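# Move the alphabetically first lettered box into the door tote

## Task

Find the box in the office whose top letter is earliest in the alphabet and place only that box in the tote next to the door, fully inside with no part overhanging the rim, while the robot stays upright and untilted.

## Robot and tools

Robot: a Hello Robot Stretch 3 with a two-wheel base, a lift on a vertical mast, and one telescoping arm that reaches out to the robot's right. It cannot drive sideways, so to shift the gripper forward or back you drive the base. The base is 0.33 m long and 0.34 m wide with a rounded rear. It turns about the point between its drive wheels, 0.05 m behind the front edge. With the arm in and the wrist folded, a spin sweeps a 0.28 m radius; an unfolded level gripper reaches beyond that.

Frames, all in metres. Base frame: origin on the floor midway between the drive wheels, x forward, y left, z up. hand_pose is reported in it, at the spot where closed fingertips meet; with all wrist joints at zero its x axis points up, y back along the arm toward the mast, z toward the rear. Odometry frame: the base frame where the scene began; base_odometry counts wheel turns only, so slip looks like travel. Heading is in rad, left positive, -3.142 to 3.142. If turned_by_wheels and turned_by_imu disagree by more than 0.15 rad, believe turned_by_imu. base_tilt is in degrees, forward and right positive, with a fixed bias of up to about 4 plus noise.

Tool move: one action per call. Either "base" and/or "joints" (optionally with "speeds", "pace", "contact_limits"), or "servos": "reboot" by itself. An empty call just reports state and images. "base" holds exactly one relative command from the current base position: {"translate_m": d}, an offset in metres, forward positive, -3 to 3; or {"rotate_rad": d}, an offset in radians, left positive, -6.4 to 6.4. "joints" is one object of absolute targets keyed by name: lift_m 0 to 1.1; arm_m 0 to 0.52 (extension); wrist_yaw_rad -1.345 to 4.42 (0 along the arm, positive toward the front); wrist_pitch_rad -1.57 to 0.451 (0 level, negative tips fingers down); wrist_roll_rad -2.911 to 2.918 (0 fingers side by side); gripper_m -0.089 to 0.179 (larger is wider; actual fingertip gap is about 0.007 less when almost shut, 0.025 less when fully open); head_pan_rad -3.953 to 1.73 (0 forward, positive left, -1.57 looks down the arm); head_tilt_rad -1.53 to 0.419 (negative looks down). Done tolerances: 0.004 for lift, arm and gripper, 0.02 for yaw and roll, 0.05 for pitch, 0.1 for head joints. Out-of-range values are refused; unknown keys make the call invalid. A refused call, or an uncommanded stop, cancels your reply's later move, wait and finished_scene calls.

"pace" is "default" or "max". Default/max top speeds: translate 0.12/0.30 m/s, rotate 0.76/1.90 rad/s, lift 0.11/0.15 m/s, arm 0.14/0.40 m/s. The base is capped at 0.10 m/s and 0.63 rad/s unless lift_m < 0.30, arm_m < 0.03 and wrist_yaw_rad > 2.54. "speeds" gives per-motion caps by the same keys. Moves end by 14 s (time_out).

"contact_limits" sits beside its own command: arm_m, translate_m and rotate_rad take a motor_effort percent 1 to 100 at which the motion halts; lift_m takes {"down": n, "up": n}, 1 to 100, as force beyond free motion (below about 12 may trip with no contact). Base moves have no contact stop unless you give one; each wheel then halts on its own, which can twist the robot.

"blocking": true (default) returns when all motion rests; false returns in about 0.5 s while motion continues, and a new move overrides only the motions it names. "cameras": list from head_camera, nav_camera, wrist_camera, all; [] gives none.

wait(seconds 0 to 10) lets time pass and reports. stop brakes all running motions; braked parts report "stopped" and may keep pressing. zoom_image(camera, region [x0,y0,x1,y1] pixels, top-left origin, up to 504 by 504) enlarges the latest image of a camera. finished_scene(scene = current scene number) ends the scene irreversibly; the goal must hold after the robot lets go.

Results: the move line reads done or the worst status; base_status and joint_status show done, moving, off_target (resting short, maybe still pushing), contact_stop (that joint goes slack until commanded again), time_out or torque_fault (target dropped). on_its_own lists what happened uncommanded; its "held at" is a target, not a reading. motor_effort is percent, positive toward higher values, with the action's peak in brackets; full effort reads about 45 on wrist pitch and 72 on roll. lidar_m: 12 distances from the base origin, 30-degree sectors starting dead ahead and going counter-clockwise (4th left, 7th behind, 10th right), seen only at 0.17 m height, 0.15 to 12 m; "-" is nothing or too close; it misses clear objects and thin legs. wrist_depth_mm and head_depth_mm are 7x7 median depths (45-1000 and 280-4000 mm). Images: rotate head_camera a quarter turn clockwise and nav_camera counter-clockwise to view upright.

Gripping: command gripper_m below the box width to hold, at least 0.05 above it (or fully open) to release; the reading doesn't prove a grip, and resend if the stall guard loosens it.

Cautions: before folding the wrist (yaw to 3.0) or unfolding, put lift between 0.32 and 0.95, pitch -0.4, roll about 0; once folded the lift may go to 0.25. With yaw below -0.4 keep pitch at -0.5 or lower. Wrist and head never contact-stop and can torque-fault after sustained strain (fix with servos reboot). Arm pushes against rigid things with the gripper above about 0.45 m, or driving while gripping something fixed, can tip the robot; if base_tilt shows a lean, pull free. Use a low lift down limit when lowering onto surfaces. Avoid drops, releasing moving objects, slams and hard shoves. Loose objects may get nudged by outside forces. Time keeps running while you think.

Each tool is called as a command line: name --argument value for each argument, lists and objects as JSON in quotes; but a table of rows of numbers goes row by row, as --pt "numbers of a row", without its own name.

## Session

move

Scene clock: 0.00 s.
base_odometry: x=+0.000 y=+0.000 heading=+0.000
turned_by_wheels: +0.000
turned_by_imu: +0.000
base_tilt: forward=+1.0 right=-0.1
lidar_m: 0.80 1.67 1.61 1.34 1.00 0.97 1.01 1.40 1.53 1.06 0.79 0.77
head_depth_mm: 723 721 721 719 718 715 717 / 769 768 768 764 764 763 762 / 821 821 819 818 816 815 815 / 884 878 876 874 879 872 871 / 948 944 944 942 942 938 935 / 2044 2152 2141 2178 2210 2205 2170 / 1930 1918 1938 1945 1954 1974 1973
base_status: not commanded
joint_positions: lift_m=+0.444 arm_m=+0.002 wrist_yaw_rad=+3.097 wrist_pitch_rad=-0.467 wrist_roll_rad=+0.000 gripper_m=+0.037 head_pan_rad=+0.000 head_tilt_rad=-0.002
joint_status: not commanded
measured_speeds: all 0
motor_effort: left_wheel=-0.3 right_wheel=+1.7 lift_m=+27.5 arm_m=-9.1 wrist_yaw_rad=+0.9 wrist_pitch_rad=+2.5 wrist_roll_rad=+0.7 gripper_m=-0.2 head_pan_rad=+0.6 head_tilt_rad=+6.0
hand_pose: x=-0.0114 y=+0.0710 z=+0.4454 quat_wxyz=(+0.179, +0.691, +0.148, +0.684) (m; base frame)
wrist_depth_mm: - - 146 - - - - / - - 158 - - - - / - - 172 - - - - / - 920 190 - - - - / 809 785 204 798 813 819 789 / 676 667 128 638 654 695 687 / 581 593 283 580 571 592 588
pictures: head_camera (sideways), nav_camera (sideways), wrist_camera
Images, in order (width x height): head_camera 896x504, nav_camera 672x504, wrist_camera 644x364.

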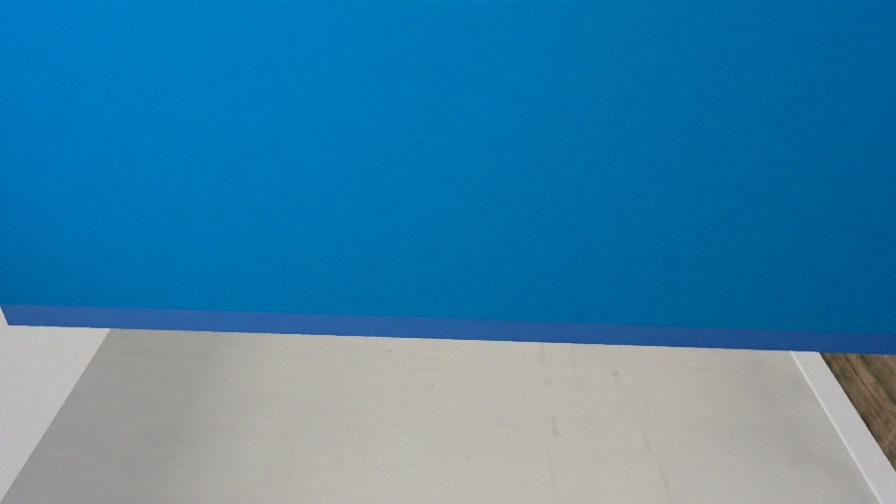

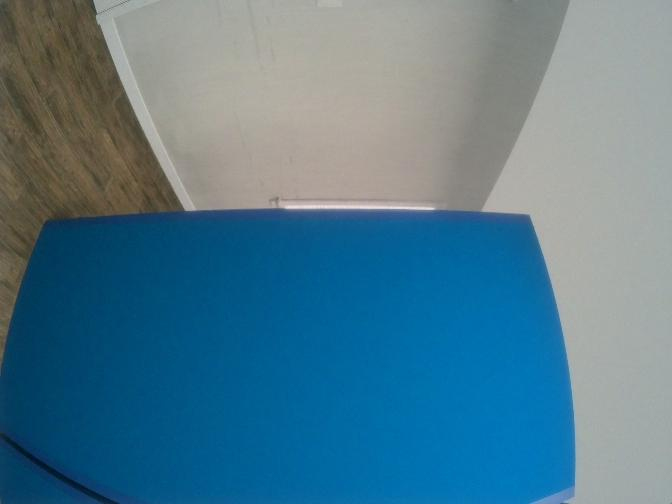

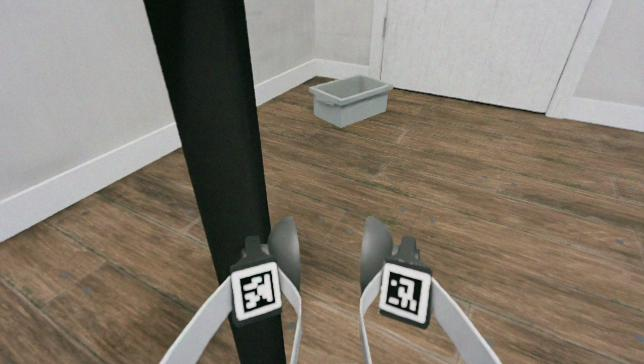

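move --joints '{"head_pan_rad": 1.57, "head_tilt_rad": -0.5}' --cameras '["head_camera", "nav_camera"]'

move --joints '{"head_pan_rad": 0.8, "head_tilt_rad": -0.5}' --cameras '["nav_camera"]'

move --joints '{"head_pan_rad": -0.8, "head_tilt_rad": -0.5}' --cameras '["nav_camera"]'

move --joints '{"head_pan_rad": -1.6, "head_tilt_rad": -0.5}' --cameras '["nav_camera"]'

move --joints '{"head_pan_rad": -2.8, "head_tilt_rad": -0.5}' --cameras '["nav_camera"]'

move --joints '{"head_pan_rad": -3.9, "head_tilt_rad": -0.5}' --cameras '["nav_camera"]'

Scene clock: 13.97 s.
move: done
base_odometry: x=+0.000 y=+0.000 heading=+0.000
turned_by_wheels: +0.000
turned_by_imu: +0.001
base_tilt: forward=+1.0 right=-0.1
lidar_m: 0.80 1.67 1.61 1.34 1.00 0.97 1.01 1.40 1.53 1.06 0.79 0.76
head_depth_mm: 1431 1520 1630 1767 1882 1615 1360 / 1530 1639 1750 1925 1951 1610 1347 / 1559 1711 1865 2060 2015 1578 1345 / 1380 1496 1663 1820 1909 1594 1340 / 1237 1334 1447 1575 1735 1591 1347 / 1118 1193 1287 1388 1502 1550 1335 / 1023 1086 1152 1243 1354 1462 -
base_status: not commanded
joint_positions: lift_m=+0.444 arm_m=+0.002 wrist_yaw_rad=+3.097 wrist_pitch_rad=-0.467 wrist_roll_rad=+0.000 gripper_m=+0.037 head_pan_rad=+1.602 head_tilt_rad=-0.500
joint_status: all done
measured_speeds: all 0
motor_effort: left_wheel=-0.5(0.6) right_wheel=+2.3(2.6) lift_m=+30.1(30.6) arm_m=-20.3(20.5) wrist_yaw_rad=+0.5(1.2) wrist_pitch_rad=+2.5(2.7) wrist_roll_rad=+0.8(0.9) gripper_m=-0.3(1.2) head_pan_rad=-1.5(5.2) head_tilt_rad=-2.7(6.2)
hand_pose: x=-0.0114 y=+0.0710 z=+0.4454 quat_wxyz=(+0.179, +0.691, +0.148, +0.684) (m; base frame)
wrist_depth_mm: - - 146 - - - - / - - 158 - - - - / - - 172 - - - - / - 933 190 - - - - / 808 810 204 813 809 797 811 / 673 690 127 648 665 669 683 / 594 602 283 597 568 582 589
pictures: head_camera (sideways), nav_camera (sideways)
Images, in order (width x height): head_camera 896x504, nav_camera 672x504.

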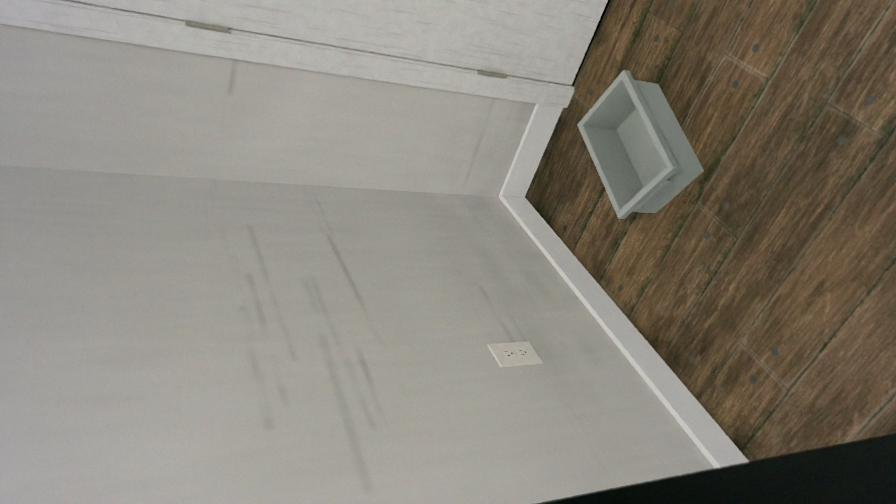

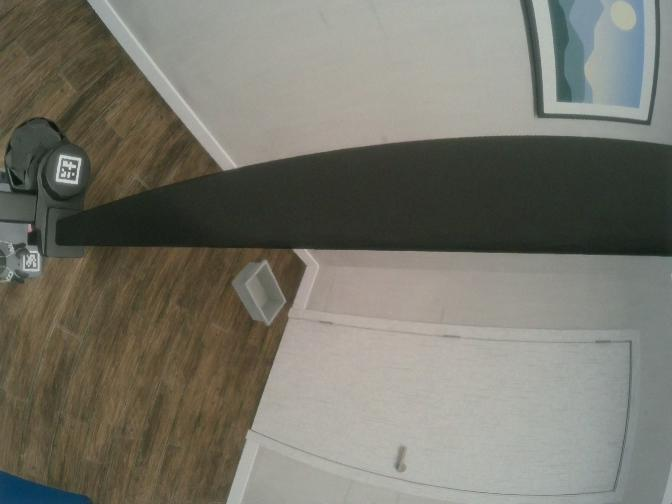

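Scene clock: 14.97 s.
move: done
base_odometry: x=+0.000 y=+0.000 heading=+0.000
turned_by_wheels: +0.000
turned_by_imu: +0.000
base_tilt: forward=+1.0 right=-0.1
lidar_m: 0.80 1.67 1.60 1.34 1.00 0.96 1.01 1.40 1.53 1.06 0.79 0.76
head_depth_mm: 1464 1613 1770 1941 1998 1595 1345 / 1431 1568 1721 1908 2011 1604 1338 / 1417 1532 1694 1874 2003 1605 1342 / 1385 1500 1643 1805 1937 1597 1332 / 1361 1492 1626 1788 1929 1603 1343 / 1344 1448 1576 1742 1874 1606 1334 / 1330 1430 1556 1721 1855 1604 1328
base_status: not commanded
joint_positions: lift_m=+0.444 arm_m=+0.002 wrist_yaw_rad=+3.097 wrist_pitch_rad=-0.467 wrist_roll_rad=+0.000 gripper_m=+0.037 head_pan_rad=+0.800 head_tilt_rad=-0.500
joint_status: all done
measured_speeds: all 0
motor_effort: left_wheel=-0.3(0.6) right_wheel=+2.2(2.7) lift_m=+30.6(30.8) arm_m=-20.3(20.7) wrist_yaw_rad=+0.5(1.4) wrist_pitch_rad=+2.4(2.8) wrist_roll_rad=+1.1(1.1) gripper_m=-0.5(1.0) head_pan_rad=-3.2(5.8) head_tilt_rad=-2.4(4.4)
hand_pose: x=-0.0114 y=+0.0710 z=+0.4454 quat_wxyz=(+0.179, +0.691, +0.148, +0.684) (m; base frame)
wrist_depth_mm: - - 146 - - - - / - - 158 - - - - / - - 172 - - - - / - 949 189 - - - - / 803 806 204 795 789 811 793 / 673 676 127 629 648 676 682 / 582 591 282 588 575 588 586
pictures: nav_camera (sideways)
Images, in order (width x height): nav_camera 672x504.

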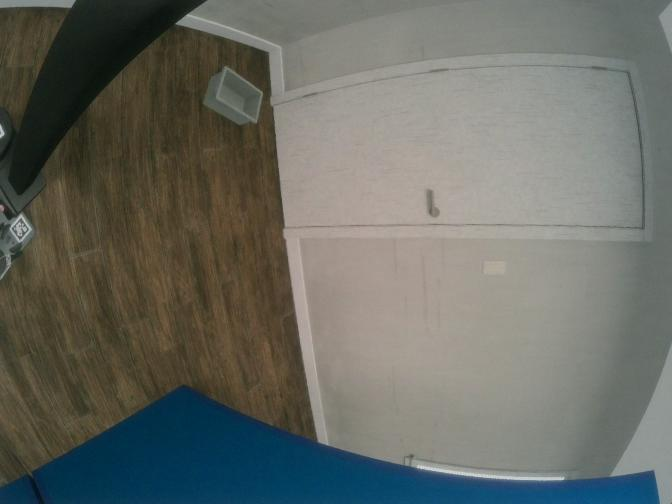

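Scene clock: 16.23 s.
move: done
base_odometry: x=+0.000 y=+0.000 heading=+0.000
turned_by_wheels: +0.000
turned_by_imu: +0.000
base_tilt: forward=+1.0 right=-0.2
lidar_m: 0.80 1.67 1.61 1.34 0.99 0.96 1.01 1.40 1.53 1.06 0.79 0.76
head_depth_mm: 687 748 824 922 1035 1182 1307 / 672 732 801 892 994 1142 1281 / 665 730 790 881 984 1125 1262 / 640 699 765 839 943 1068 1222 / 629 684 745 819 920 1033 1180 / 616 668 728 801 892 998 1136 / 606 653 712 780 864 967 1094
base_status: not commanded
joint_positions: lift_m=+0.444 arm_m=+0.002 wrist_yaw_rad=+3.097 wrist_pitch_rad=-0.467 wrist_roll_rad=+0.000 gripper_m=+0.037 head_pan_rad=-0.836 head_tilt_rad=-0.500
joint_status: all done
measured_speeds: all 0
motor_effort: left_wheel=-0.4(0.6) right_wheel=+2.3(2.8) lift_m=+30.6(30.9) arm_m=-20.5(20.8) wrist_yaw_rad=+0.4(1.2) wrist_pitch_rad=+2.3(2.7) wrist_roll_rad=+0.8(1.1) gripper_m=-0.7(1.0) head_pan_rad=+1.0(5.2) head_tilt_rad=-2.6(5.2)
hand_pose: x=-0.0114 y=+0.0710 z=+0.4454 quat_wxyz=(+0.179, +0.691, +0.148, +0.684) (m; base frame)
wrist_depth_mm: - - 146 - - - - / - - 159 - - - - / - - 173 - - - - / - 929 190 - - - - / 804 781 204 811 789 802 793 / 670 688 127 633 657 676 681 / 579 608 281 575 565 592 585
pictures: nav_camera (sideways)
Images, in order (width x height): nav_camera 672x504.

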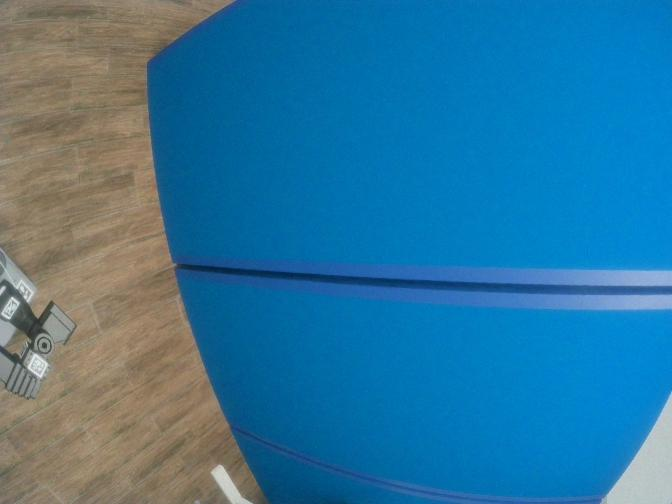

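Scene clock: 17.23 s.
move: done
base_odometry: x=+0.000 y=+0.000 heading=+0.000
turned_by_wheels: +0.000
turned_by_imu: +0.000
base_tilt: forward=+0.9 right=-0.2
lidar_m: 0.80 1.67 1.60 1.34 1.00 0.97 1.01 1.40 1.53 1.06 0.79 0.76
head_depth_mm: 1855 1944 2103 2301 1916 1602 1340 / 1772 1904 1774 2335 2016 1606 1342 / 1455 1613 1759 2051 2020 1611 1342 / 1256 1355 1477 1637 1813 1588 1331 / 1076 1164 1261 1388 1515 1544 1341 / 959 1027 1094 1176 1288 1400 1333 / 860 911 970 1033 1109 1194 1271
base_status: not commanded
joint_positions: lift_m=+0.444 arm_m=+0.002 wrist_yaw_rad=+3.097 wrist_pitch_rad=-0.467 wrist_roll_rad=+0.000 gripper_m=+0.037 head_pan_rad=-1.633 head_tilt_rad=-0.500
joint_status: all done
measured_speeds: all 0
motor_effort: left_wheel=-0.3(0.6) right_wheel=+2.6(2.7) lift_m=+30.4(30.7) arm_m=-20.5(20.6) wrist_yaw_rad=+0.7(1.2) wrist_pitch_rad=+2.5(2.7) wrist_roll_rad=+0.8(1.1) gripper_m=+0.0(1.2) head_pan_rad=+1.4(5.5) head_tilt_rad=-2.1(5.3)
hand_pose: x=-0.0114 y=+0.0710 z=+0.4454 quat_wxyz=(+0.179, +0.691, +0.148, +0.684) (m; base frame)
wrist_depth_mm: - - 147 - - - - / - - 158 - - - - / - - 173 - - - - / - 925 189 - - - - / 798 783 205 803 798 802 816 / 684 690 127 628 656 677 678 / 591 597 280 593 572 590 589
pictures: nav_camera (sideways)
Images, in order (width x height): nav_camera 672x504.

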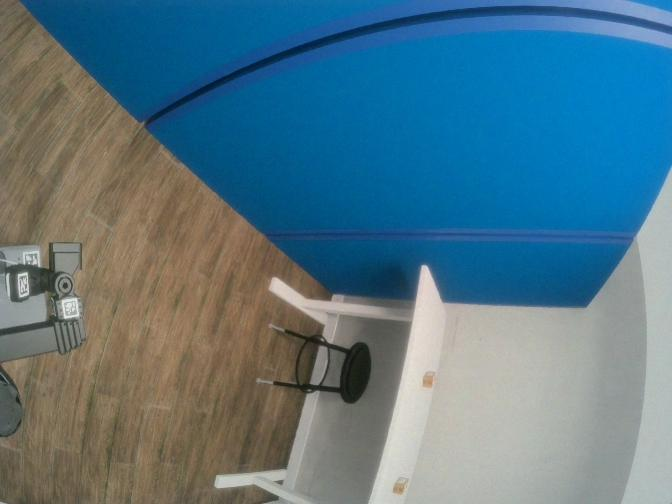

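Scene clock: 18.37 s.
move: done
base_odometry: x=+0.000 y=+0.000 heading=+0.000
turned_by_wheels: +0.000
turned_by_imu: +0.000
base_tilt: forward=+1.0 right=-0.2
lidar_m: 0.80 1.67 1.60 1.34 1.00 0.97 1.01 1.40 1.53 1.06 0.79 0.76
head_depth_mm: 996 1056 1120 1197 1281 1393 1345 / 1095 1164 1246 1339 1437 1522 1340 / 1210 1291 1399 1526 1675 1600 1336 / 1357 1468 1598 1750 1872 1610 1338 / 1525 1675 1863 2075 1989 1593 1333 / 1781 1927 2159 2354 1968 1588 1339 / 1925 2021 1849 2338 1988 1591 1335
base_status: not commanded
joint_positions: lift_m=+0.444 arm_m=+0.002 wrist_yaw_rad=+3.097 wrist_pitch_rad=-0.467 wrist_roll_rad=+0.000 gripper_m=+0.037 head_pan_rad=-2.839 head_tilt_rad=-0.500
joint_status: all done
measured_speeds: all 0
motor_effort: left_wheel=-0.5(0.7) right_wheel=+1.6(2.7) lift_m=+30.4(30.8) arm_m=-20.2(20.5) wrist_yaw_rad=+0.9(1.1) wrist_pitch_rad=+2.2(2.8) wrist_roll_rad=+1.0(1.1) gripper_m=-0.2(1.4) head_pan_rad=+2.1(5.1) head_tilt_rad=-2.7(4.1)
hand_pose: x=-0.0114 y=+0.0710 z=+0.4454 quat_wxyz=(+0.179, +0.691, +0.148, +0.684) (m; base frame)
wrist_depth_mm: - - 147 - - - - / - - 158 - - - - / - - 173 - - - - / - 916 190 - - - - / 798 803 204 791 793 796 805 / 690 684 128 635 667 669 667 / 586 603 282 586 565 596 590
pictures: nav_camera (sideways)
Images, in order (width x height): nav_camera 672x504.

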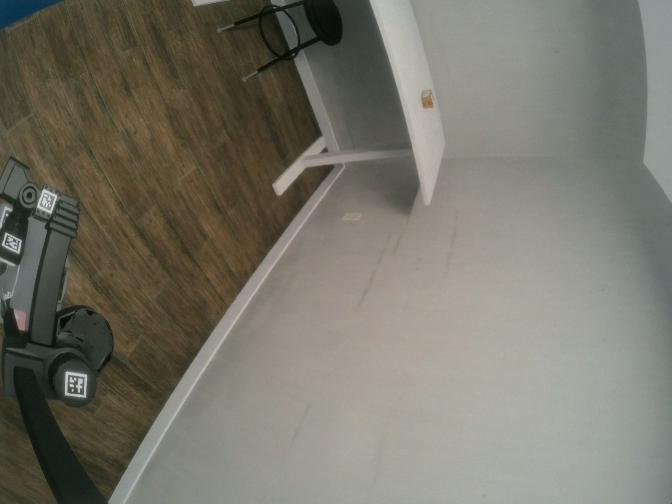

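Scene clock: 19.47 s.
move: done
base_odometry: x=+0.000 y=+0.000 heading=+0.000
turned_by_wheels: +0.000
turned_by_imu: +0.000
base_tilt: forward=+0.8 right=-0.2
lidar_m: 0.80 1.67 1.60 1.34 1.00 0.96 1.01 1.40 1.53 1.06 0.79 0.77
head_depth_mm: - - - - - - - / 853 920 1012 - - - - / 842 919 1003 1113 1238 1394 1371 / 829 897 985 1084 1209 1368 1336 / 816 879 966 1058 1182 1331 1344 / 801 869 945 1045 1157 1294 1331 / 789 855 926 1016 1122 1267 1338
base_status: not commanded
joint_positions: lift_m=+0.444 arm_m=+0.002 wrist_yaw_rad=+3.097 wrist_pitch_rad=-0.467 wrist_roll_rad=+0.000 gripper_m=+0.037 head_pan_rad=-3.939 head_tilt_rad=-0.500
joint_status: all done
measured_speeds: all 0
motor_effort: left_wheel=-0.4(0.7) right_wheel=+2.2(2.5) lift_m=+30.4(30.8) arm_m=-20.0(20.5) wrist_yaw_rad=+1.2(1.5) wrist_pitch_rad=+2.6(2.7) wrist_roll_rad=+0.7(1.1) gripper_m=+0.0(1.1) head_pan_rad=+1.5(6.0) head_tilt_rad=-2.6(4.6)
hand_pose: x=-0.0114 y=+0.0710 z=+0.4454 quat_wxyz=(+0.179, +0.691, +0.148, +0.684) (m; base frame)
wrist_depth_mm: - - 146 - - - - / - - 158 - - - - / - - 172 - - - - / - 913 189 - - - - / 787 812 205 799 807 786 817 / 670 674 128 631 658 662 690 / 591 600 281 591 572 591 579
pictures: nav_camera (sideways)
Images, in order (width x height): nav_camera 672x504.

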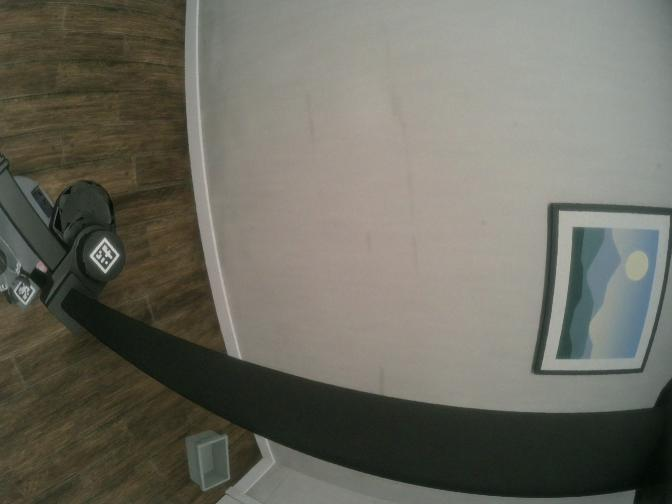

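move --joints '{"head_pan_rad": -2.0, "head_tilt_rad": -0.4}' --cameras '["head_camera", "nav_camera"]'

Scene clock: 25.60 s.
move: done
base_odometry: x=+0.000 y=+0.000 heading=+0.000
turned_by_wheels: +0.000
turned_by_imu: +0.001
base_tilt: forward=+0.9 right=+0.0
lidar_m: 0.80 1.67 1.61 1.34 1.00 0.97 1.01 1.41 1.53 1.06 0.79 0.76
head_depth_mm: 1776 1893 1759 2177 2253 1775 1446 / 1821 1931 1745 2198 2200 1770 1434 / 1853 1964 1699 1865 2268 1755 1429 / 1881 2035 1902 2321 2198 1780 1435 / 1932 2030 1903 2295 2179 1762 1438 / 1668 1738 1703 1905 1999 1763 1429 / 1372 1402 1466 1508 1584 1637 1422
base_status: not commanded
joint_positions: lift_m=+0.444 arm_m=+0.002 wrist_yaw_rad=+3.097 wrist_pitch_rad=-0.467 wrist_roll_rad=+0.000 gripper_m=+0.037 head_pan_rad=-1.960 head_tilt_rad=-0.403
joint_status: all done
measured_speeds: all 0
motor_effort: left_wheel=-0.4(0.6) right_wheel=+2.2(2.7) lift_m=+30.3(30.7) arm_m=-20.1(20.2) wrist_yaw_rad=+1.0(1.5) wrist_pitch_rad=+2.6(2.8) wrist_roll_rad=+0.8(1.1) gripper_m=-0.5(1.0) head_pan_rad=-1.4(5.4) head_tilt_rad=+3.8(5.7)
hand_pose: x=-0.0114 y=+0.0710 z=+0.4454 quat_wxyz=(+0.179, +0.691, +0.148, +0.684) (m; base frame)
wrist_depth_mm: - - 146 - - - - / - - 158 - - - - / - - 172 - - - - / - 934 191 - - - - / 793 786 205 792 804 797 788 / 689 687 128 623 648 679 686 / 578 599 281 581 570 575 576
pictures: head_camera (sideways), nav_camera (sideways)
Images, in order (width x height): head_camera 896x504, nav_camera 672x504.

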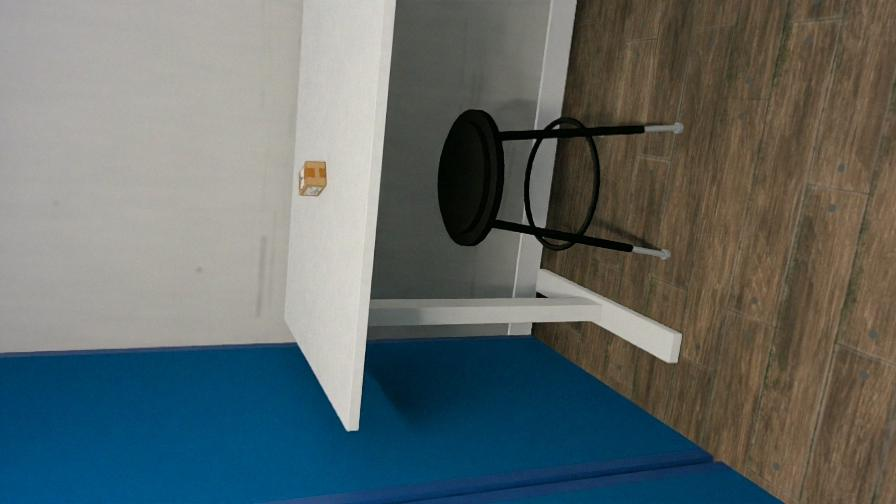

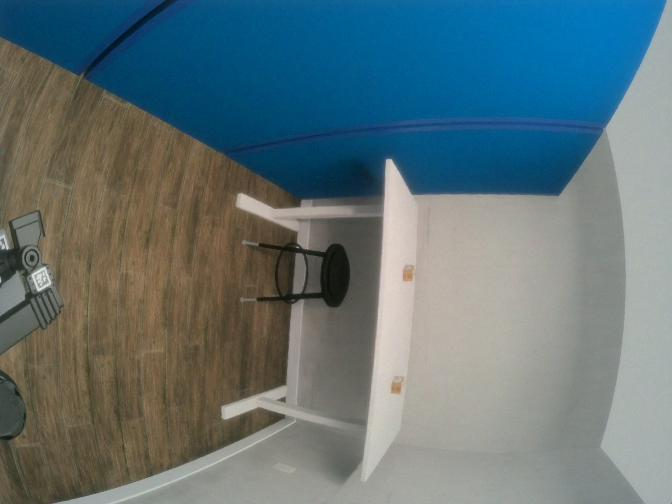

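zoom_image --camera "head_camera" --region '[280, 140, 350, 215]'

zoom_image --camera "nav_camera" --region '[380, 250, 430, 300]'

zoom_image --camera "nav_camera" --region '[370, 360, 420, 410]'

Scaled by 6.720 from the camera's 896x504 image, which has a finer 1280x720 frame.

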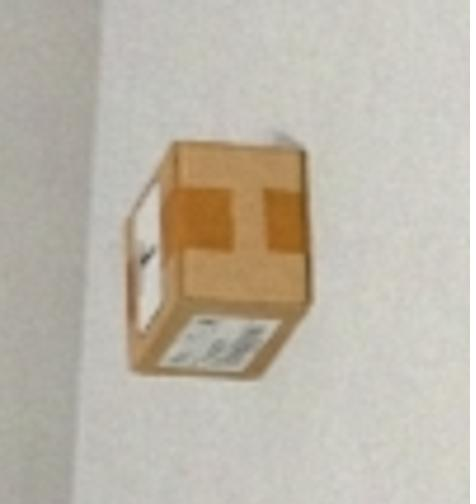

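Scaled by 10.080 from the camera's 672x504 image, which has a finer 792x594 frame.

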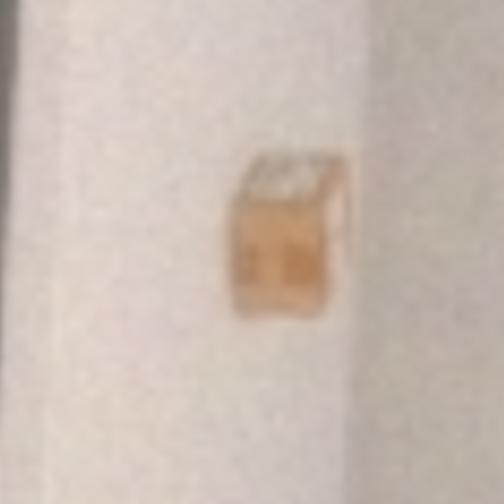

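Scaled by 10.080 from the camera's 672x504 image, which has a finer 792x594 frame.

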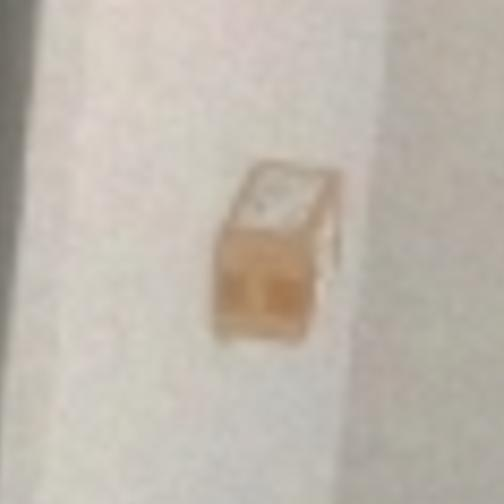

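move --base '{"rotate_rad": -2.11}' --joints '{"lift_m": 0.28, "head_pan_rad": 0.0, "head_tilt_rad": -0.3}' --pace "max" --cameras '["head_camera", "nav_camera"]'

Scene clock: 77.90 s.
move: done
base_odometry: x=+0.000 y=+0.000 heading=-2.110
turned_by_wheels: -2.110
turned_by_imu: -2.100
base_tilt: forward=+1.0 right=-0.3
lidar_m: 1.83 1.06 0.78 0.77 0.80 1.68 1.61 1.33 1.00 0.96 1.01 1.42
head_depth_mm: 1822 1918 2004 1632 2265 2026 1589 / 1811 1923 2031 1810 2292 2031 1584 / 1847 1928 2043 1790 2344 1938 1583 / 1859 1973 2061 1753 2304 2000 1569 / 1895 1978 2083 1738 2354 1916 1581 / 1898 2013 2099 1764 2332 1958 1570 / 1811 1862 1894 1774 1994 1888 1573
base_status: done
joint_positions: lift_m=+0.280 arm_m=+0.002 wrist_yaw_rad=+3.097 wrist_pitch_rad=-0.469 wrist_roll_rad=+0.000 gripper_m=+0.037 head_pan_rad=+0.007 head_tilt_rad=-0.298
joint_status: all done
measured_speeds: all 0
motor_effort: left_wheel=+9.9(17.9) right_wheel=-9.0(15.3) lift_m=+23.9(26.7) arm_m=-20.0(20.7) wrist_yaw_rad=+1.0(1.5) wrist_pitch_rad=+2.8(3.0) wrist_roll_rad=+0.8(1.1) gripper_m=-0.5(1.5) head_pan_rad=-4.4(4.8) head_tilt_rad=+2.3(5.9)
hand_pose: x=-0.0114 y=+0.0708 z=+0.2815 quat_wxyz=(+0.180, +0.691, +0.149, +0.684) (m; base frame)
wrist_depth_mm: 728 - 142 - 738 - - / - - 155 - 783 - - / 864 815 171 844 842 876 845 / 702 701 191 699 699 703 692 / 576 576 205 566 573 570 571 / 485 488 127 281 471 489 488 / 264 265 254 260 268 421 422
pictures: head_camera (sideways), nav_camera (sideways)
Images, in order (width x height): head_camera 896x504, nav_camera 672x504.

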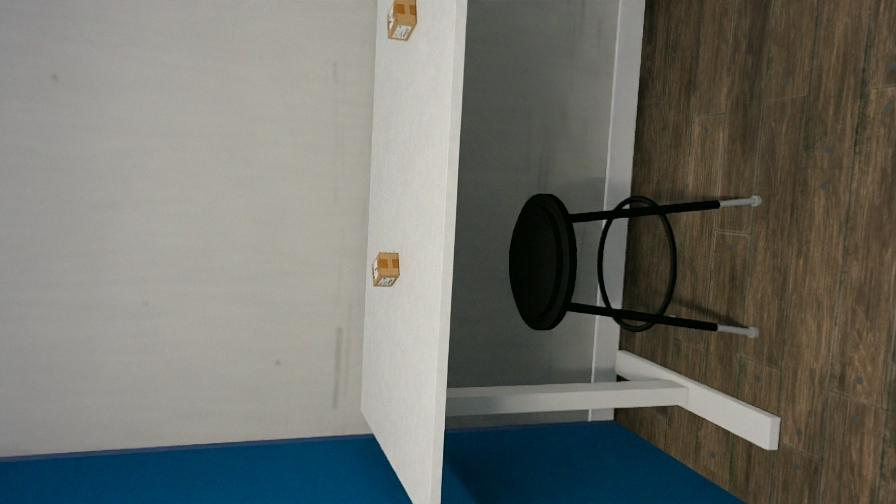

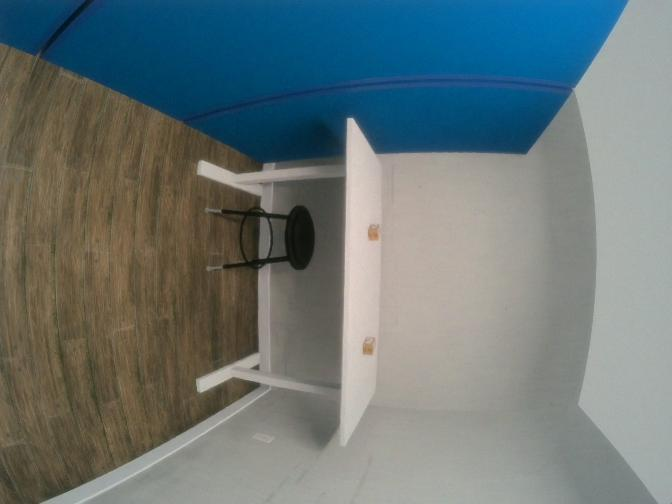

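move --base '{"translate_m": 0.6}' --joints '{"head_pan_rad": 0.0, "head_tilt_rad": -0.45}' --pace "max" --cameras '["head_camera", "nav_camera"]'

Scene clock: 104.33 s.
move: done
base_odometry: x=-0.308 y=-0.515 heading=-2.109
turned_by_wheels: +0.000
turned_by_imu: +0.000
base_tilt: forward=+0.9 right=+0.0
lidar_m: 0.94 0.95 0.77 0.75 0.78 1.09 2.20 1.36 1.01 0.98 1.03 1.29
head_depth_mm: 1273 1374 1431 906 1763 1689 1390 / 1292 1378 1439 899 1794 1697 1396 / 1299 1405 1424 897 1788 1675 1357 / 1306 1410 1422 888 1213 1610 1380 / 1313 1415 1416 938 1219 1631 1386 / 1336 1433 1397 936 1843 1622 1378 / 1344 1457 1405 935 1435 1538 1369
base_status: done
joint_positions: lift_m=+0.280 arm_m=+0.002 wrist_yaw_rad=+3.097 wrist_pitch_rad=-0.469 wrist_roll_rad=+0.000 gripper_m=+0.037 head_pan_rad=+0.000 head_tilt_rad=-0.450
joint_status: all done
measured_speeds: all 0
motor_effort: left_wheel=+4.4(20.6) right_wheel=+0.3(8.1) lift_m=+28.8(30.1) arm_m=-14.4(17.8) wrist_yaw_rad=+0.7(1.4) wrist_pitch_rad=+3.0(3.1) wrist_roll_rad=+0.8(1.1) gripper_m=+0.1(1.3) head_pan_rad=-3.8(4.8) head_tilt_rad=-2.5(3.2)
hand_pose: x=-0.0114 y=+0.0708 z=+0.2815 quat_wxyz=(+0.180, +0.691, +0.149, +0.684) (m; base frame)
wrist_depth_mm: - - 143 - - - 715 / - - 156 - - - 776 / - - 171 865 859 845 832 / 693 705 190 706 688 721 694 / 573 575 205 568 567 575 573 / 479 485 128 282 472 489 497 / 268 264 251 259 267 422 421
pictures: head_camera (sideways), nav_camera (sideways)
Images, in order (width x height): head_camera 896x504, nav_camera 672x504.

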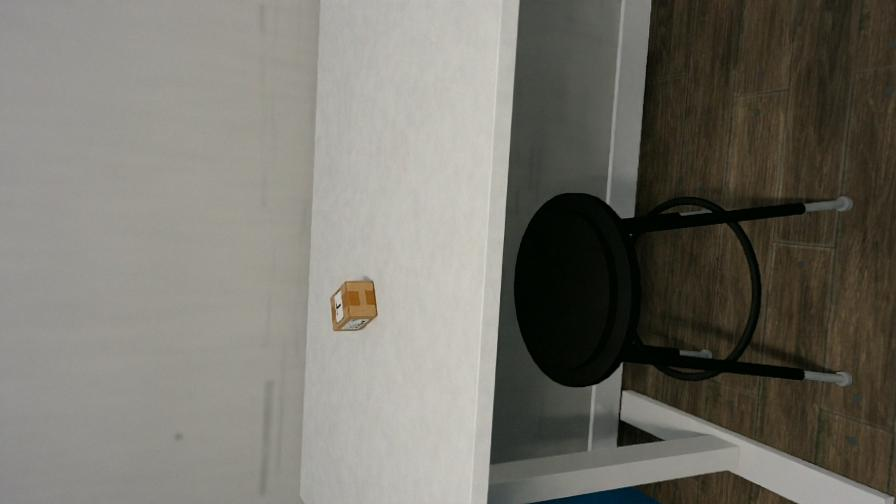

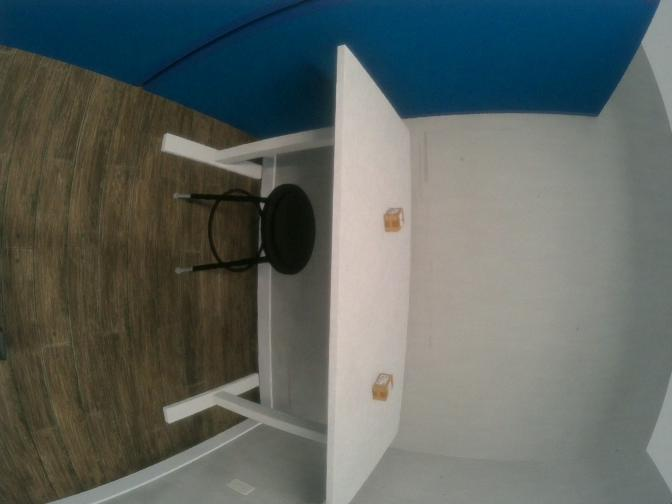

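zoom_image --camera "head_camera" --region '[320, 265, 390, 345]'

zoom_image --camera "nav_camera" --region '[360, 360, 410, 410]'

Scaled by 6.300 from the camera's 896x504 image, which has a finer 1280x720 frame.

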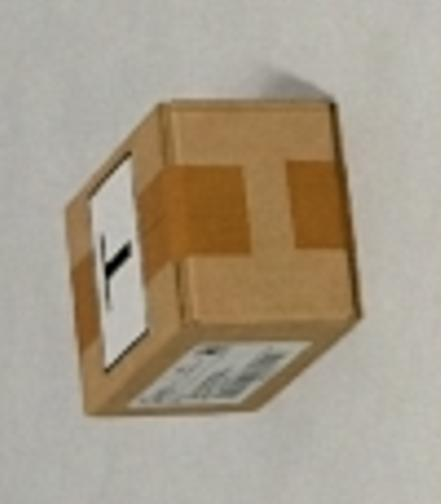

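Scaled by 10.080 from the camera's 672x504 image, which has a finer 792x594 frame.

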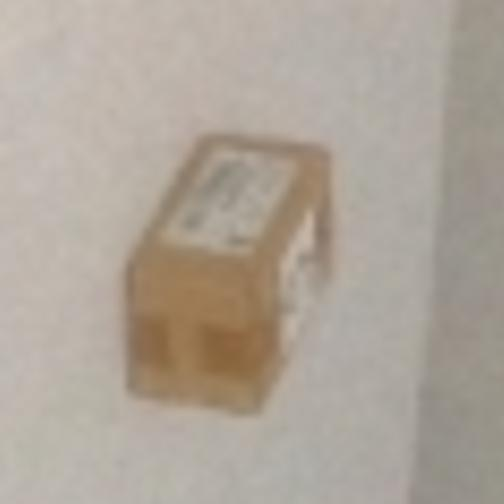

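move --base '{"translate_m": 0.28}' --joints '{"head_tilt_rad": -0.7}' --pace "max" --cameras '["head_camera"]'

move --base '{"rotate_rad": 1.57}' --joints '{"head_pan_rad": -1.57, "head_tilt_rad": -0.7}' --pace "max" --cameras '["head_camera", "nav_camera"]'

Scene clock: 127.07 s.
move: done
base_odometry: x=-0.451 y=-0.755 heading=-2.109
turned_by_wheels: +0.000
turned_by_imu: +0.000
base_tilt: forward=+0.9 right=-0.1
lidar_m: 0.66 0.69 0.76 0.74 0.77 1.08 2.47 1.37 1.02 0.99 1.04 1.07
head_depth_mm: 1061 1027 750 608 1602 1385 1204 / 1071 1024 750 608 1623 1379 1201 / 1080 1028 749 606 1591 1347 1210 / 1083 1028 751 607 991 1347 1200 / 1094 1028 748 626 995 1379 1202 / 1106 1019 745 625 1505 1346 1204 / 1115 1029 748 624 1447 1366 1198
base_status: done
joint_positions: lift_m=+0.280 arm_m=+0.002 wrist_yaw_rad=+3.097 wrist_pitch_rad=-0.469 wrist_roll_rad=+0.000 gripper_m=+0.037 head_pan_rad=+0.000 head_tilt_rad=-0.703
joint_status: all done
measured_speeds: all 0
motor_effort: left_wheel=+5.6(18.4) right_wheel=-1.9(11.2) lift_m=+26.4(27.5) arm_m=-10.6(12.3) wrist_yaw_rad=+0.8(1.4) wrist_pitch_rad=+3.0(3.1) wrist_roll_rad=+0.9(1.1) gripper_m=-0.4(1.2) head_pan_rad=-2.3(4.1) head_tilt_rad=-2.3(4.4)
hand_pose: x=-0.0114 y=+0.0708 z=+0.2815 quat_wxyz=(+0.180, +0.691, +0.149, +0.684) (m; base frame)
wrist_depth_mm: 704 - 143 - 695 695 - / 762 - 155 - 777 771 - / 821 809 171 - 818 804 810 / 714 699 190 709 701 708 707 / 576 571 204 575 577 580 572 / 481 488 128 281 468 484 484 / 265 265 251 257 268 423 419
pictures: head_camera (sideways)
Images, in order (width x height): head_camera 896x504.

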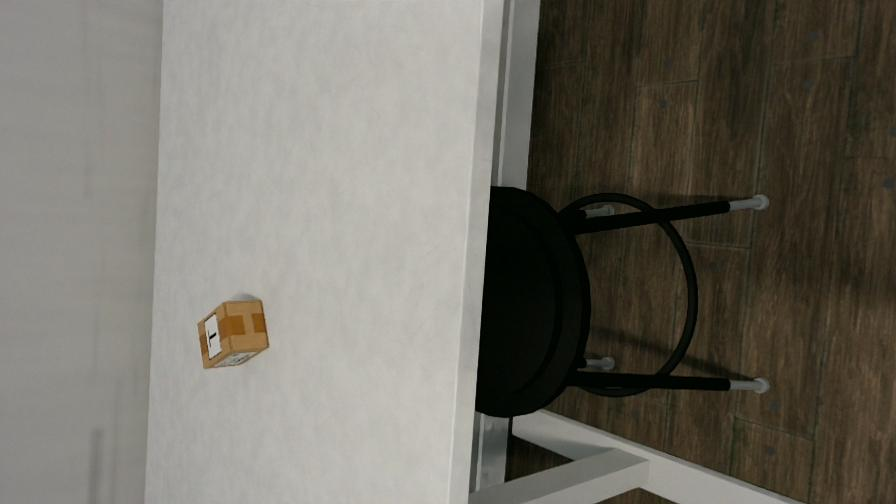

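Scene clock: 129.17 s.
move: done
base_odometry: x=-0.451 y=-0.755 heading=-0.540
turned_by_wheels: +1.570
turned_by_imu: +1.563
base_tilt: forward=+1.0 right=-0.2
lidar_m: 0.74 0.77 1.06 2.47 1.39 1.03 0.99 1.03 1.07 0.66 0.69 0.77
head_depth_mm: 1077 1037 751 607 1632 1377 1200 / 1087 1023 749 609 1626 1376 1204 / 1085 1029 751 625 1623 1385 1205 / 1093 1033 749 628 1043 1344 1196 / 1102 1027 749 628 998 1342 1199 / 1109 1021 747 626 1083 1350 1200 / 1108 1023 743 626 1548 1362 1205
base_status: done
joint_positions: lift_m=+0.280 arm_m=+0.002 wrist_yaw_rad=+3.097 wrist_pitch_rad=-0.469 wrist_roll_rad=+0.000 gripper_m=+0.037 head_pan_rad=-1.586 head_tilt_rad=-0.703
joint_status: all done
measured_speeds: translate_m=+0.000 rotate_rad=+0.000 lift_m=+0.000 arm_m=+0.000 wrist_yaw_rad=+0.000 wrist_pitch_rad=+0.000 wrist_roll_rad=+0.000 head_pan_rad=+0.024 head_tilt_rad=+0.000
motor_effort: left_wheel=-9.1(15.8) right_wheel=+9.6(16.7) lift_m=+24.9(26.4) arm_m=-19.8(20.6) wrist_yaw_rad=+0.7(1.4) wrist_pitch_rad=+3.0(3.1) wrist_roll_rad=+1.0(1.1) gripper_m=+0.0(1.1) head_pan_rad=+3.0(5.0) head_tilt_rad=+0.6(4.4)
hand_pose: x=-0.0114 y=+0.0708 z=+0.2815 quat_wxyz=(+0.180, +0.691, +0.149, +0.684) (m; base frame)
wrist_depth_mm: - - 146 - - - - / - - 158 - - - - / 917 851 173 907 898 896 824 / 696 707 190 703 721 715 696 / 586 571 206 578 573 579 582 / 492 490 127 281 474 490 486 / 266 265 250 258 268 424 423
pictures: head_camera (sideways), nav_camera (sideways)
Images, in order (width x height): head_camera 896x504, nav_camera 672x504.

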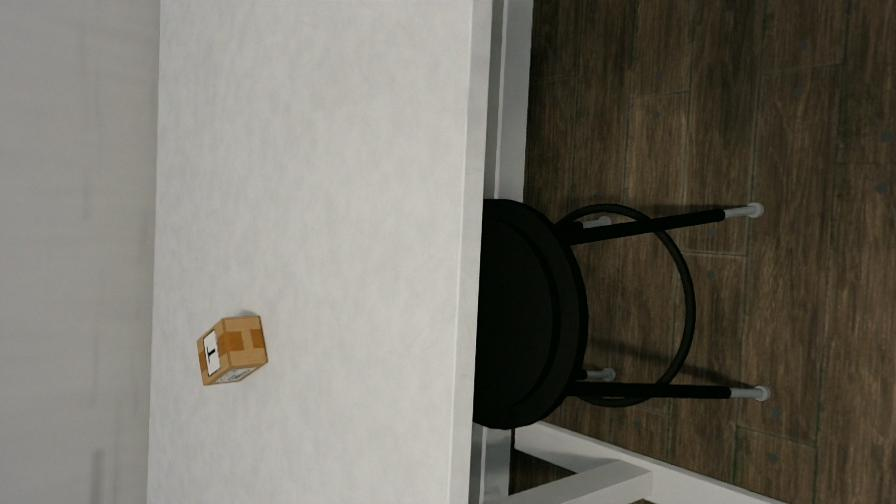

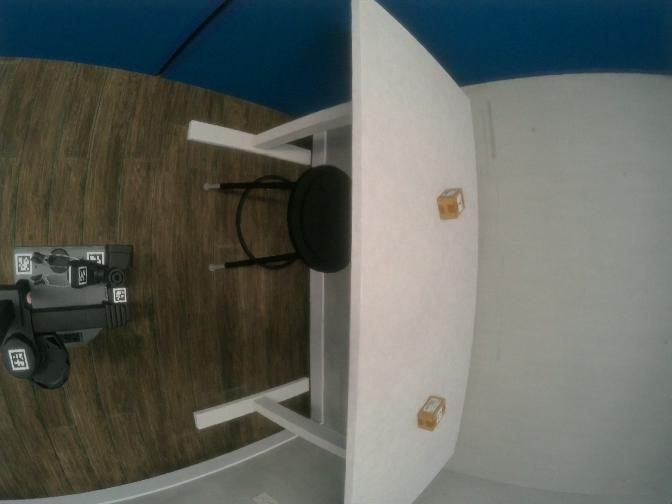

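zoom_image --camera "head_camera" --region '[190, 310, 280, 390]'

zoom_image --camera "nav_camera" --region '[410, 390, 455, 435]'

Scaled by 5.600 from the camera's 896x504 image, which has a finer 1280x720 frame.

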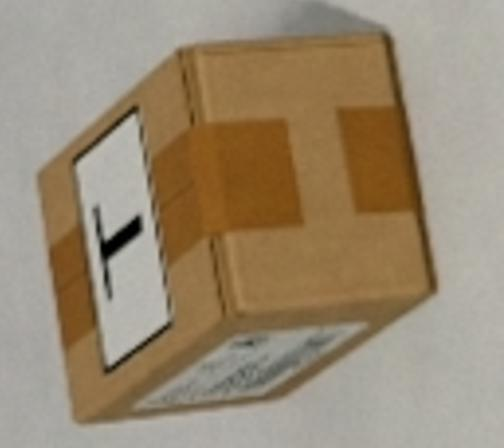

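Scaled by 11.200 from the camera's 672x504 image, which has a finer 792x594 frame.

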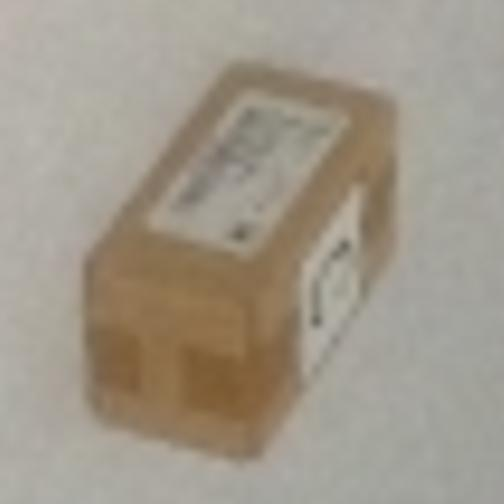

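move --joints '{"head_pan_rad": -2.15, "head_tilt_rad": -0.6}' --cameras '["head_camera"]'

Scene clock: 136.13 s.
move: done
base_odometry: x=-0.451 y=-0.755 heading=-0.540
turned_by_wheels: +0.000
turned_by_imu: +0.001
base_tilt: forward=+0.8 right=-0.2
lidar_m: 0.74 0.77 1.06 2.47 1.39 1.03 0.99 1.03 1.07 0.66 0.69 0.77
head_depth_mm: 1178 1254 931 1392 1545 1480 1272 / 1302 1378 930 774 1697 1445 1265 / 1307 1377 929 741 1654 1486 1262 / 1236 1328 888 710 1780 1476 1255 / 1187 1265 920 681 1724 1477 1265 / 1127 1213 926 679 1649 1476 1264 / 1070 1159 921 679 589 1468 1214
base_status: not commanded
joint_positions: lift_m=+0.280 arm_m=+0.002 wrist_yaw_rad=+3.097 wrist_pitch_rad=-0.469 wrist_roll_rad=+0.000 gripper_m=+0.037 head_pan_rad=-2.157 head_tilt_rad=-0.599
joint_status: all done
measured_speeds: all 0
motor_effort: left_wheel=-9.0(9.4) right_wheel=+9.6(10.0) lift_m=+23.0(23.9) arm_m=-16.6(17.8) wrist_yaw_rad=+0.4(1.1) wrist_pitch_rad=+2.5(3.1) wrist_roll_rad=+0.9(1.1) gripper_m=+0.1(1.1) head_pan_rad=-1.8(4.6) head_tilt_rad=+2.0(3.4)
hand_pose: x=-0.0114 y=+0.0708 z=+0.2815 quat_wxyz=(+0.180, +0.691, +0.149, +0.684) (m; base frame)
wrist_depth_mm: - - 146 - - - - / - - 157 - - - - / 901 844 172 884 888 911 837 / 708 701 189 697 709 703 695 / 569 579 205 570 569 573 559 / 487 493 128 283 471 475 493 / 266 265 251 260 266 423 423
pictures: head_camera (sideways)
Images, in order (width x height): head_camera 896x504.

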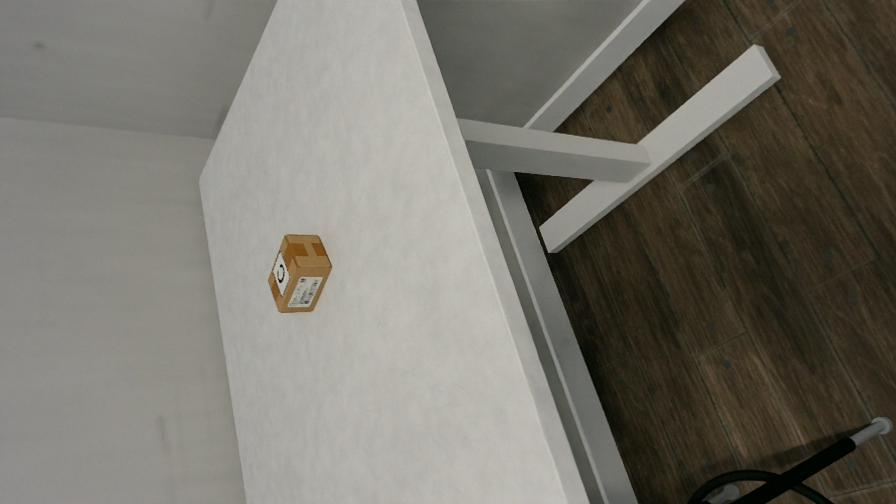

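zoom_image --camera "head_camera" --region '[255, 220, 345, 325]'

Scaled by 4.800 from the camera's 896x504 image, which has a finer 1280x720 frame.

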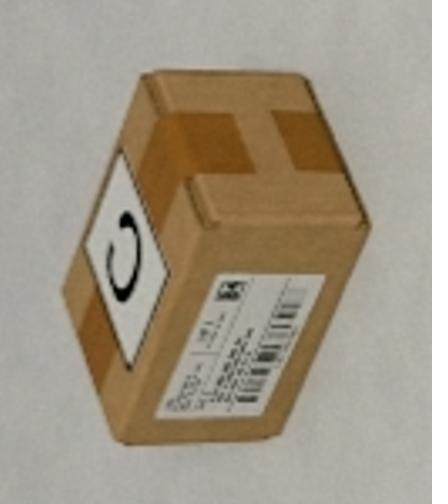

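move --base '{"rotate_rad": 1.404}' --joints '{"head_pan_rad": 0, "head_tilt_rad": -0.3}' --pace "max" --cameras '[]'

move --base '{"translate_m": 1.75}' --joints '{"head_pan_rad": -1.0, "head_tilt_rad": -0.3}' --pace "max" --cameras '["head_camera", "nav_camera"]'

Scene clock: 163.67 s.
move: done
base_odometry: x=-0.451 y=-0.755 heading=+0.864
turned_by_wheels: +1.404
turned_by_imu: +1.399
base_tilt: forward=+0.9 right=-0.1
lidar_m: 2.47 1.72 1.09 0.99 1.00 1.07 0.66 0.69 0.82 0.74 0.74 0.91
head_depth_mm: 2217 2352 2514 2662 2622 1831 1576 / 2234 2362 2459 2656 2769 2026 1586 / 2211 2329 2462 2592 2696 2009 1587 / 2169 2295 2452 2586 2635 1990 1572 / 2173 2267 2403 2533 2632 1979 1556 / 2103 2268 2351 2516 2606 1973 1576 / 2113 2257 2347 2497 2569 1971 1556
base_status: done
joint_positions: lift_m=+0.280 arm_m=+0.002 wrist_yaw_rad=+3.097 wrist_pitch_rad=-0.469 wrist_roll_rad=+0.000 gripper_m=+0.037 head_pan_rad=+0.016 head_tilt_rad=-0.298
joint_status: all done
measured_speeds: translate_m=+0.000 rotate_rad=+0.000 lift_m=+0.000 arm_m=+0.000 wrist_yaw_rad=+0.000 wrist_pitch_rad=+0.000 wrist_roll_rad=+0.000 head_pan_rad=-0.024 head_tilt_rad=+0.000
motor_effort: left_wheel=-9.3(16.7) right_wheel=+9.1(17.4) lift_m=+21.2(21.9) arm_m=-19.2(20.8) wrist_yaw_rad=+1.0(1.3) wrist_pitch_rad=+2.5(3.2) wrist_roll_rad=+0.8(1.1) gripper_m=+0.4(1.3) head_pan_rad=-3.3(4.5) head_tilt_rad=+1.9(6.5)
hand_pose: x=-0.0114 y=+0.0708 z=+0.2815 quat_wxyz=(+0.180, +0.691, +0.149, +0.684) (m; base frame)
wrist_depth_mm: - - 143 - - - - / - - 158 - - - - / 860 860 172 899 904 903 913 / 698 694 190 695 704 698 705 / 575 579 205 573 579 582 581 / 484 493 128 280 473 484 489 / 265 266 253 258 267 421 418
pictures: none
No camera images: "cameras" was empty.

Scene clock: 170.93 s.
move: done
base_odometry: x=+0.685 y=+0.575 heading=+0.864
turned_by_wheels: +0.000
turned_by_imu: -0.001
base_tilt: forward=+1.0 right=-0.1
lidar_m: 0.76 0.76 0.94 1.29 1.29 1.57 2.35 0.78 0.49 0.48 1.37 0.87
head_depth_mm: 3039 3127 3304 3465 2769 2000 1578 / 2419 2655 2920 3345 2721 2000 1583 / 1868 1992 2149 2342 2470 2007 1583 / 1506 1603 1698 1792 1974 1913 1581 / 1281 1355 1419 1493 1600 1701 1564 / 1106 1164 1204 1266 1319 1400 1450 / 982 1019 1058 1098 1149 1201 1254
base_status: done
joint_positions: lift_m=+0.280 arm_m=+0.002 wrist_yaw_rad=+3.097 wrist_pitch_rad=-0.469 wrist_roll_rad=+0.000 gripper_m=+0.037 head_pan_rad=-1.000 head_tilt_rad=-0.300
joint_status: all done
measured_speeds: all 0
motor_effort: left_wheel=+1.9(13.2) right_wheel=+3.9(14.4) lift_m=+25.0(25.0) arm_m=-12.6(19.8) wrist_yaw_rad=+0.8(1.5) wrist_pitch_rad=+2.5(3.1) wrist_roll_rad=+0.7(1.2) gripper_m=-0.5(1.6) head_pan_rad=+2.3(4.6) head_tilt_rad=-2.1(4.1)
hand_pose: x=-0.0114 y=+0.0708 z=+0.2815 quat_wxyz=(+0.180, +0.691, +0.149, +0.684) (m; base frame)
wrist_depth_mm: - - 147 - - - - / - - 158 - - - - / 899 922 172 925 852 914 794 / 698 710 190 701 705 699 709 / 570 577 205 578 578 577 581 / 484 488 128 283 467 487 488 / 265 266 252 260 266 419 421
pictures: head_camera (sideways), nav_camera (sideways)
Images, in order (width x height): head_camera 896x504, nav_camera 672x504.

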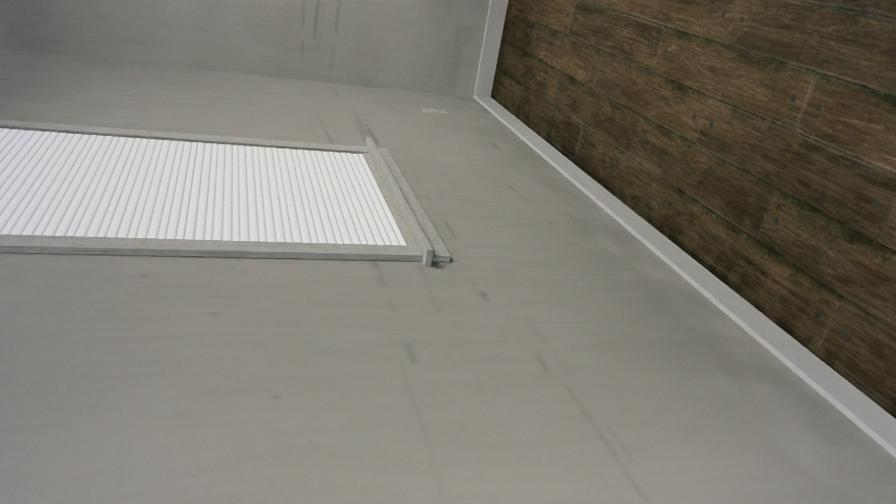

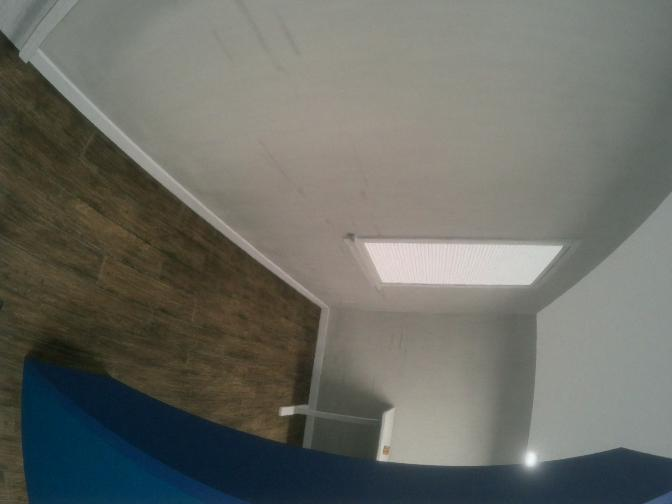

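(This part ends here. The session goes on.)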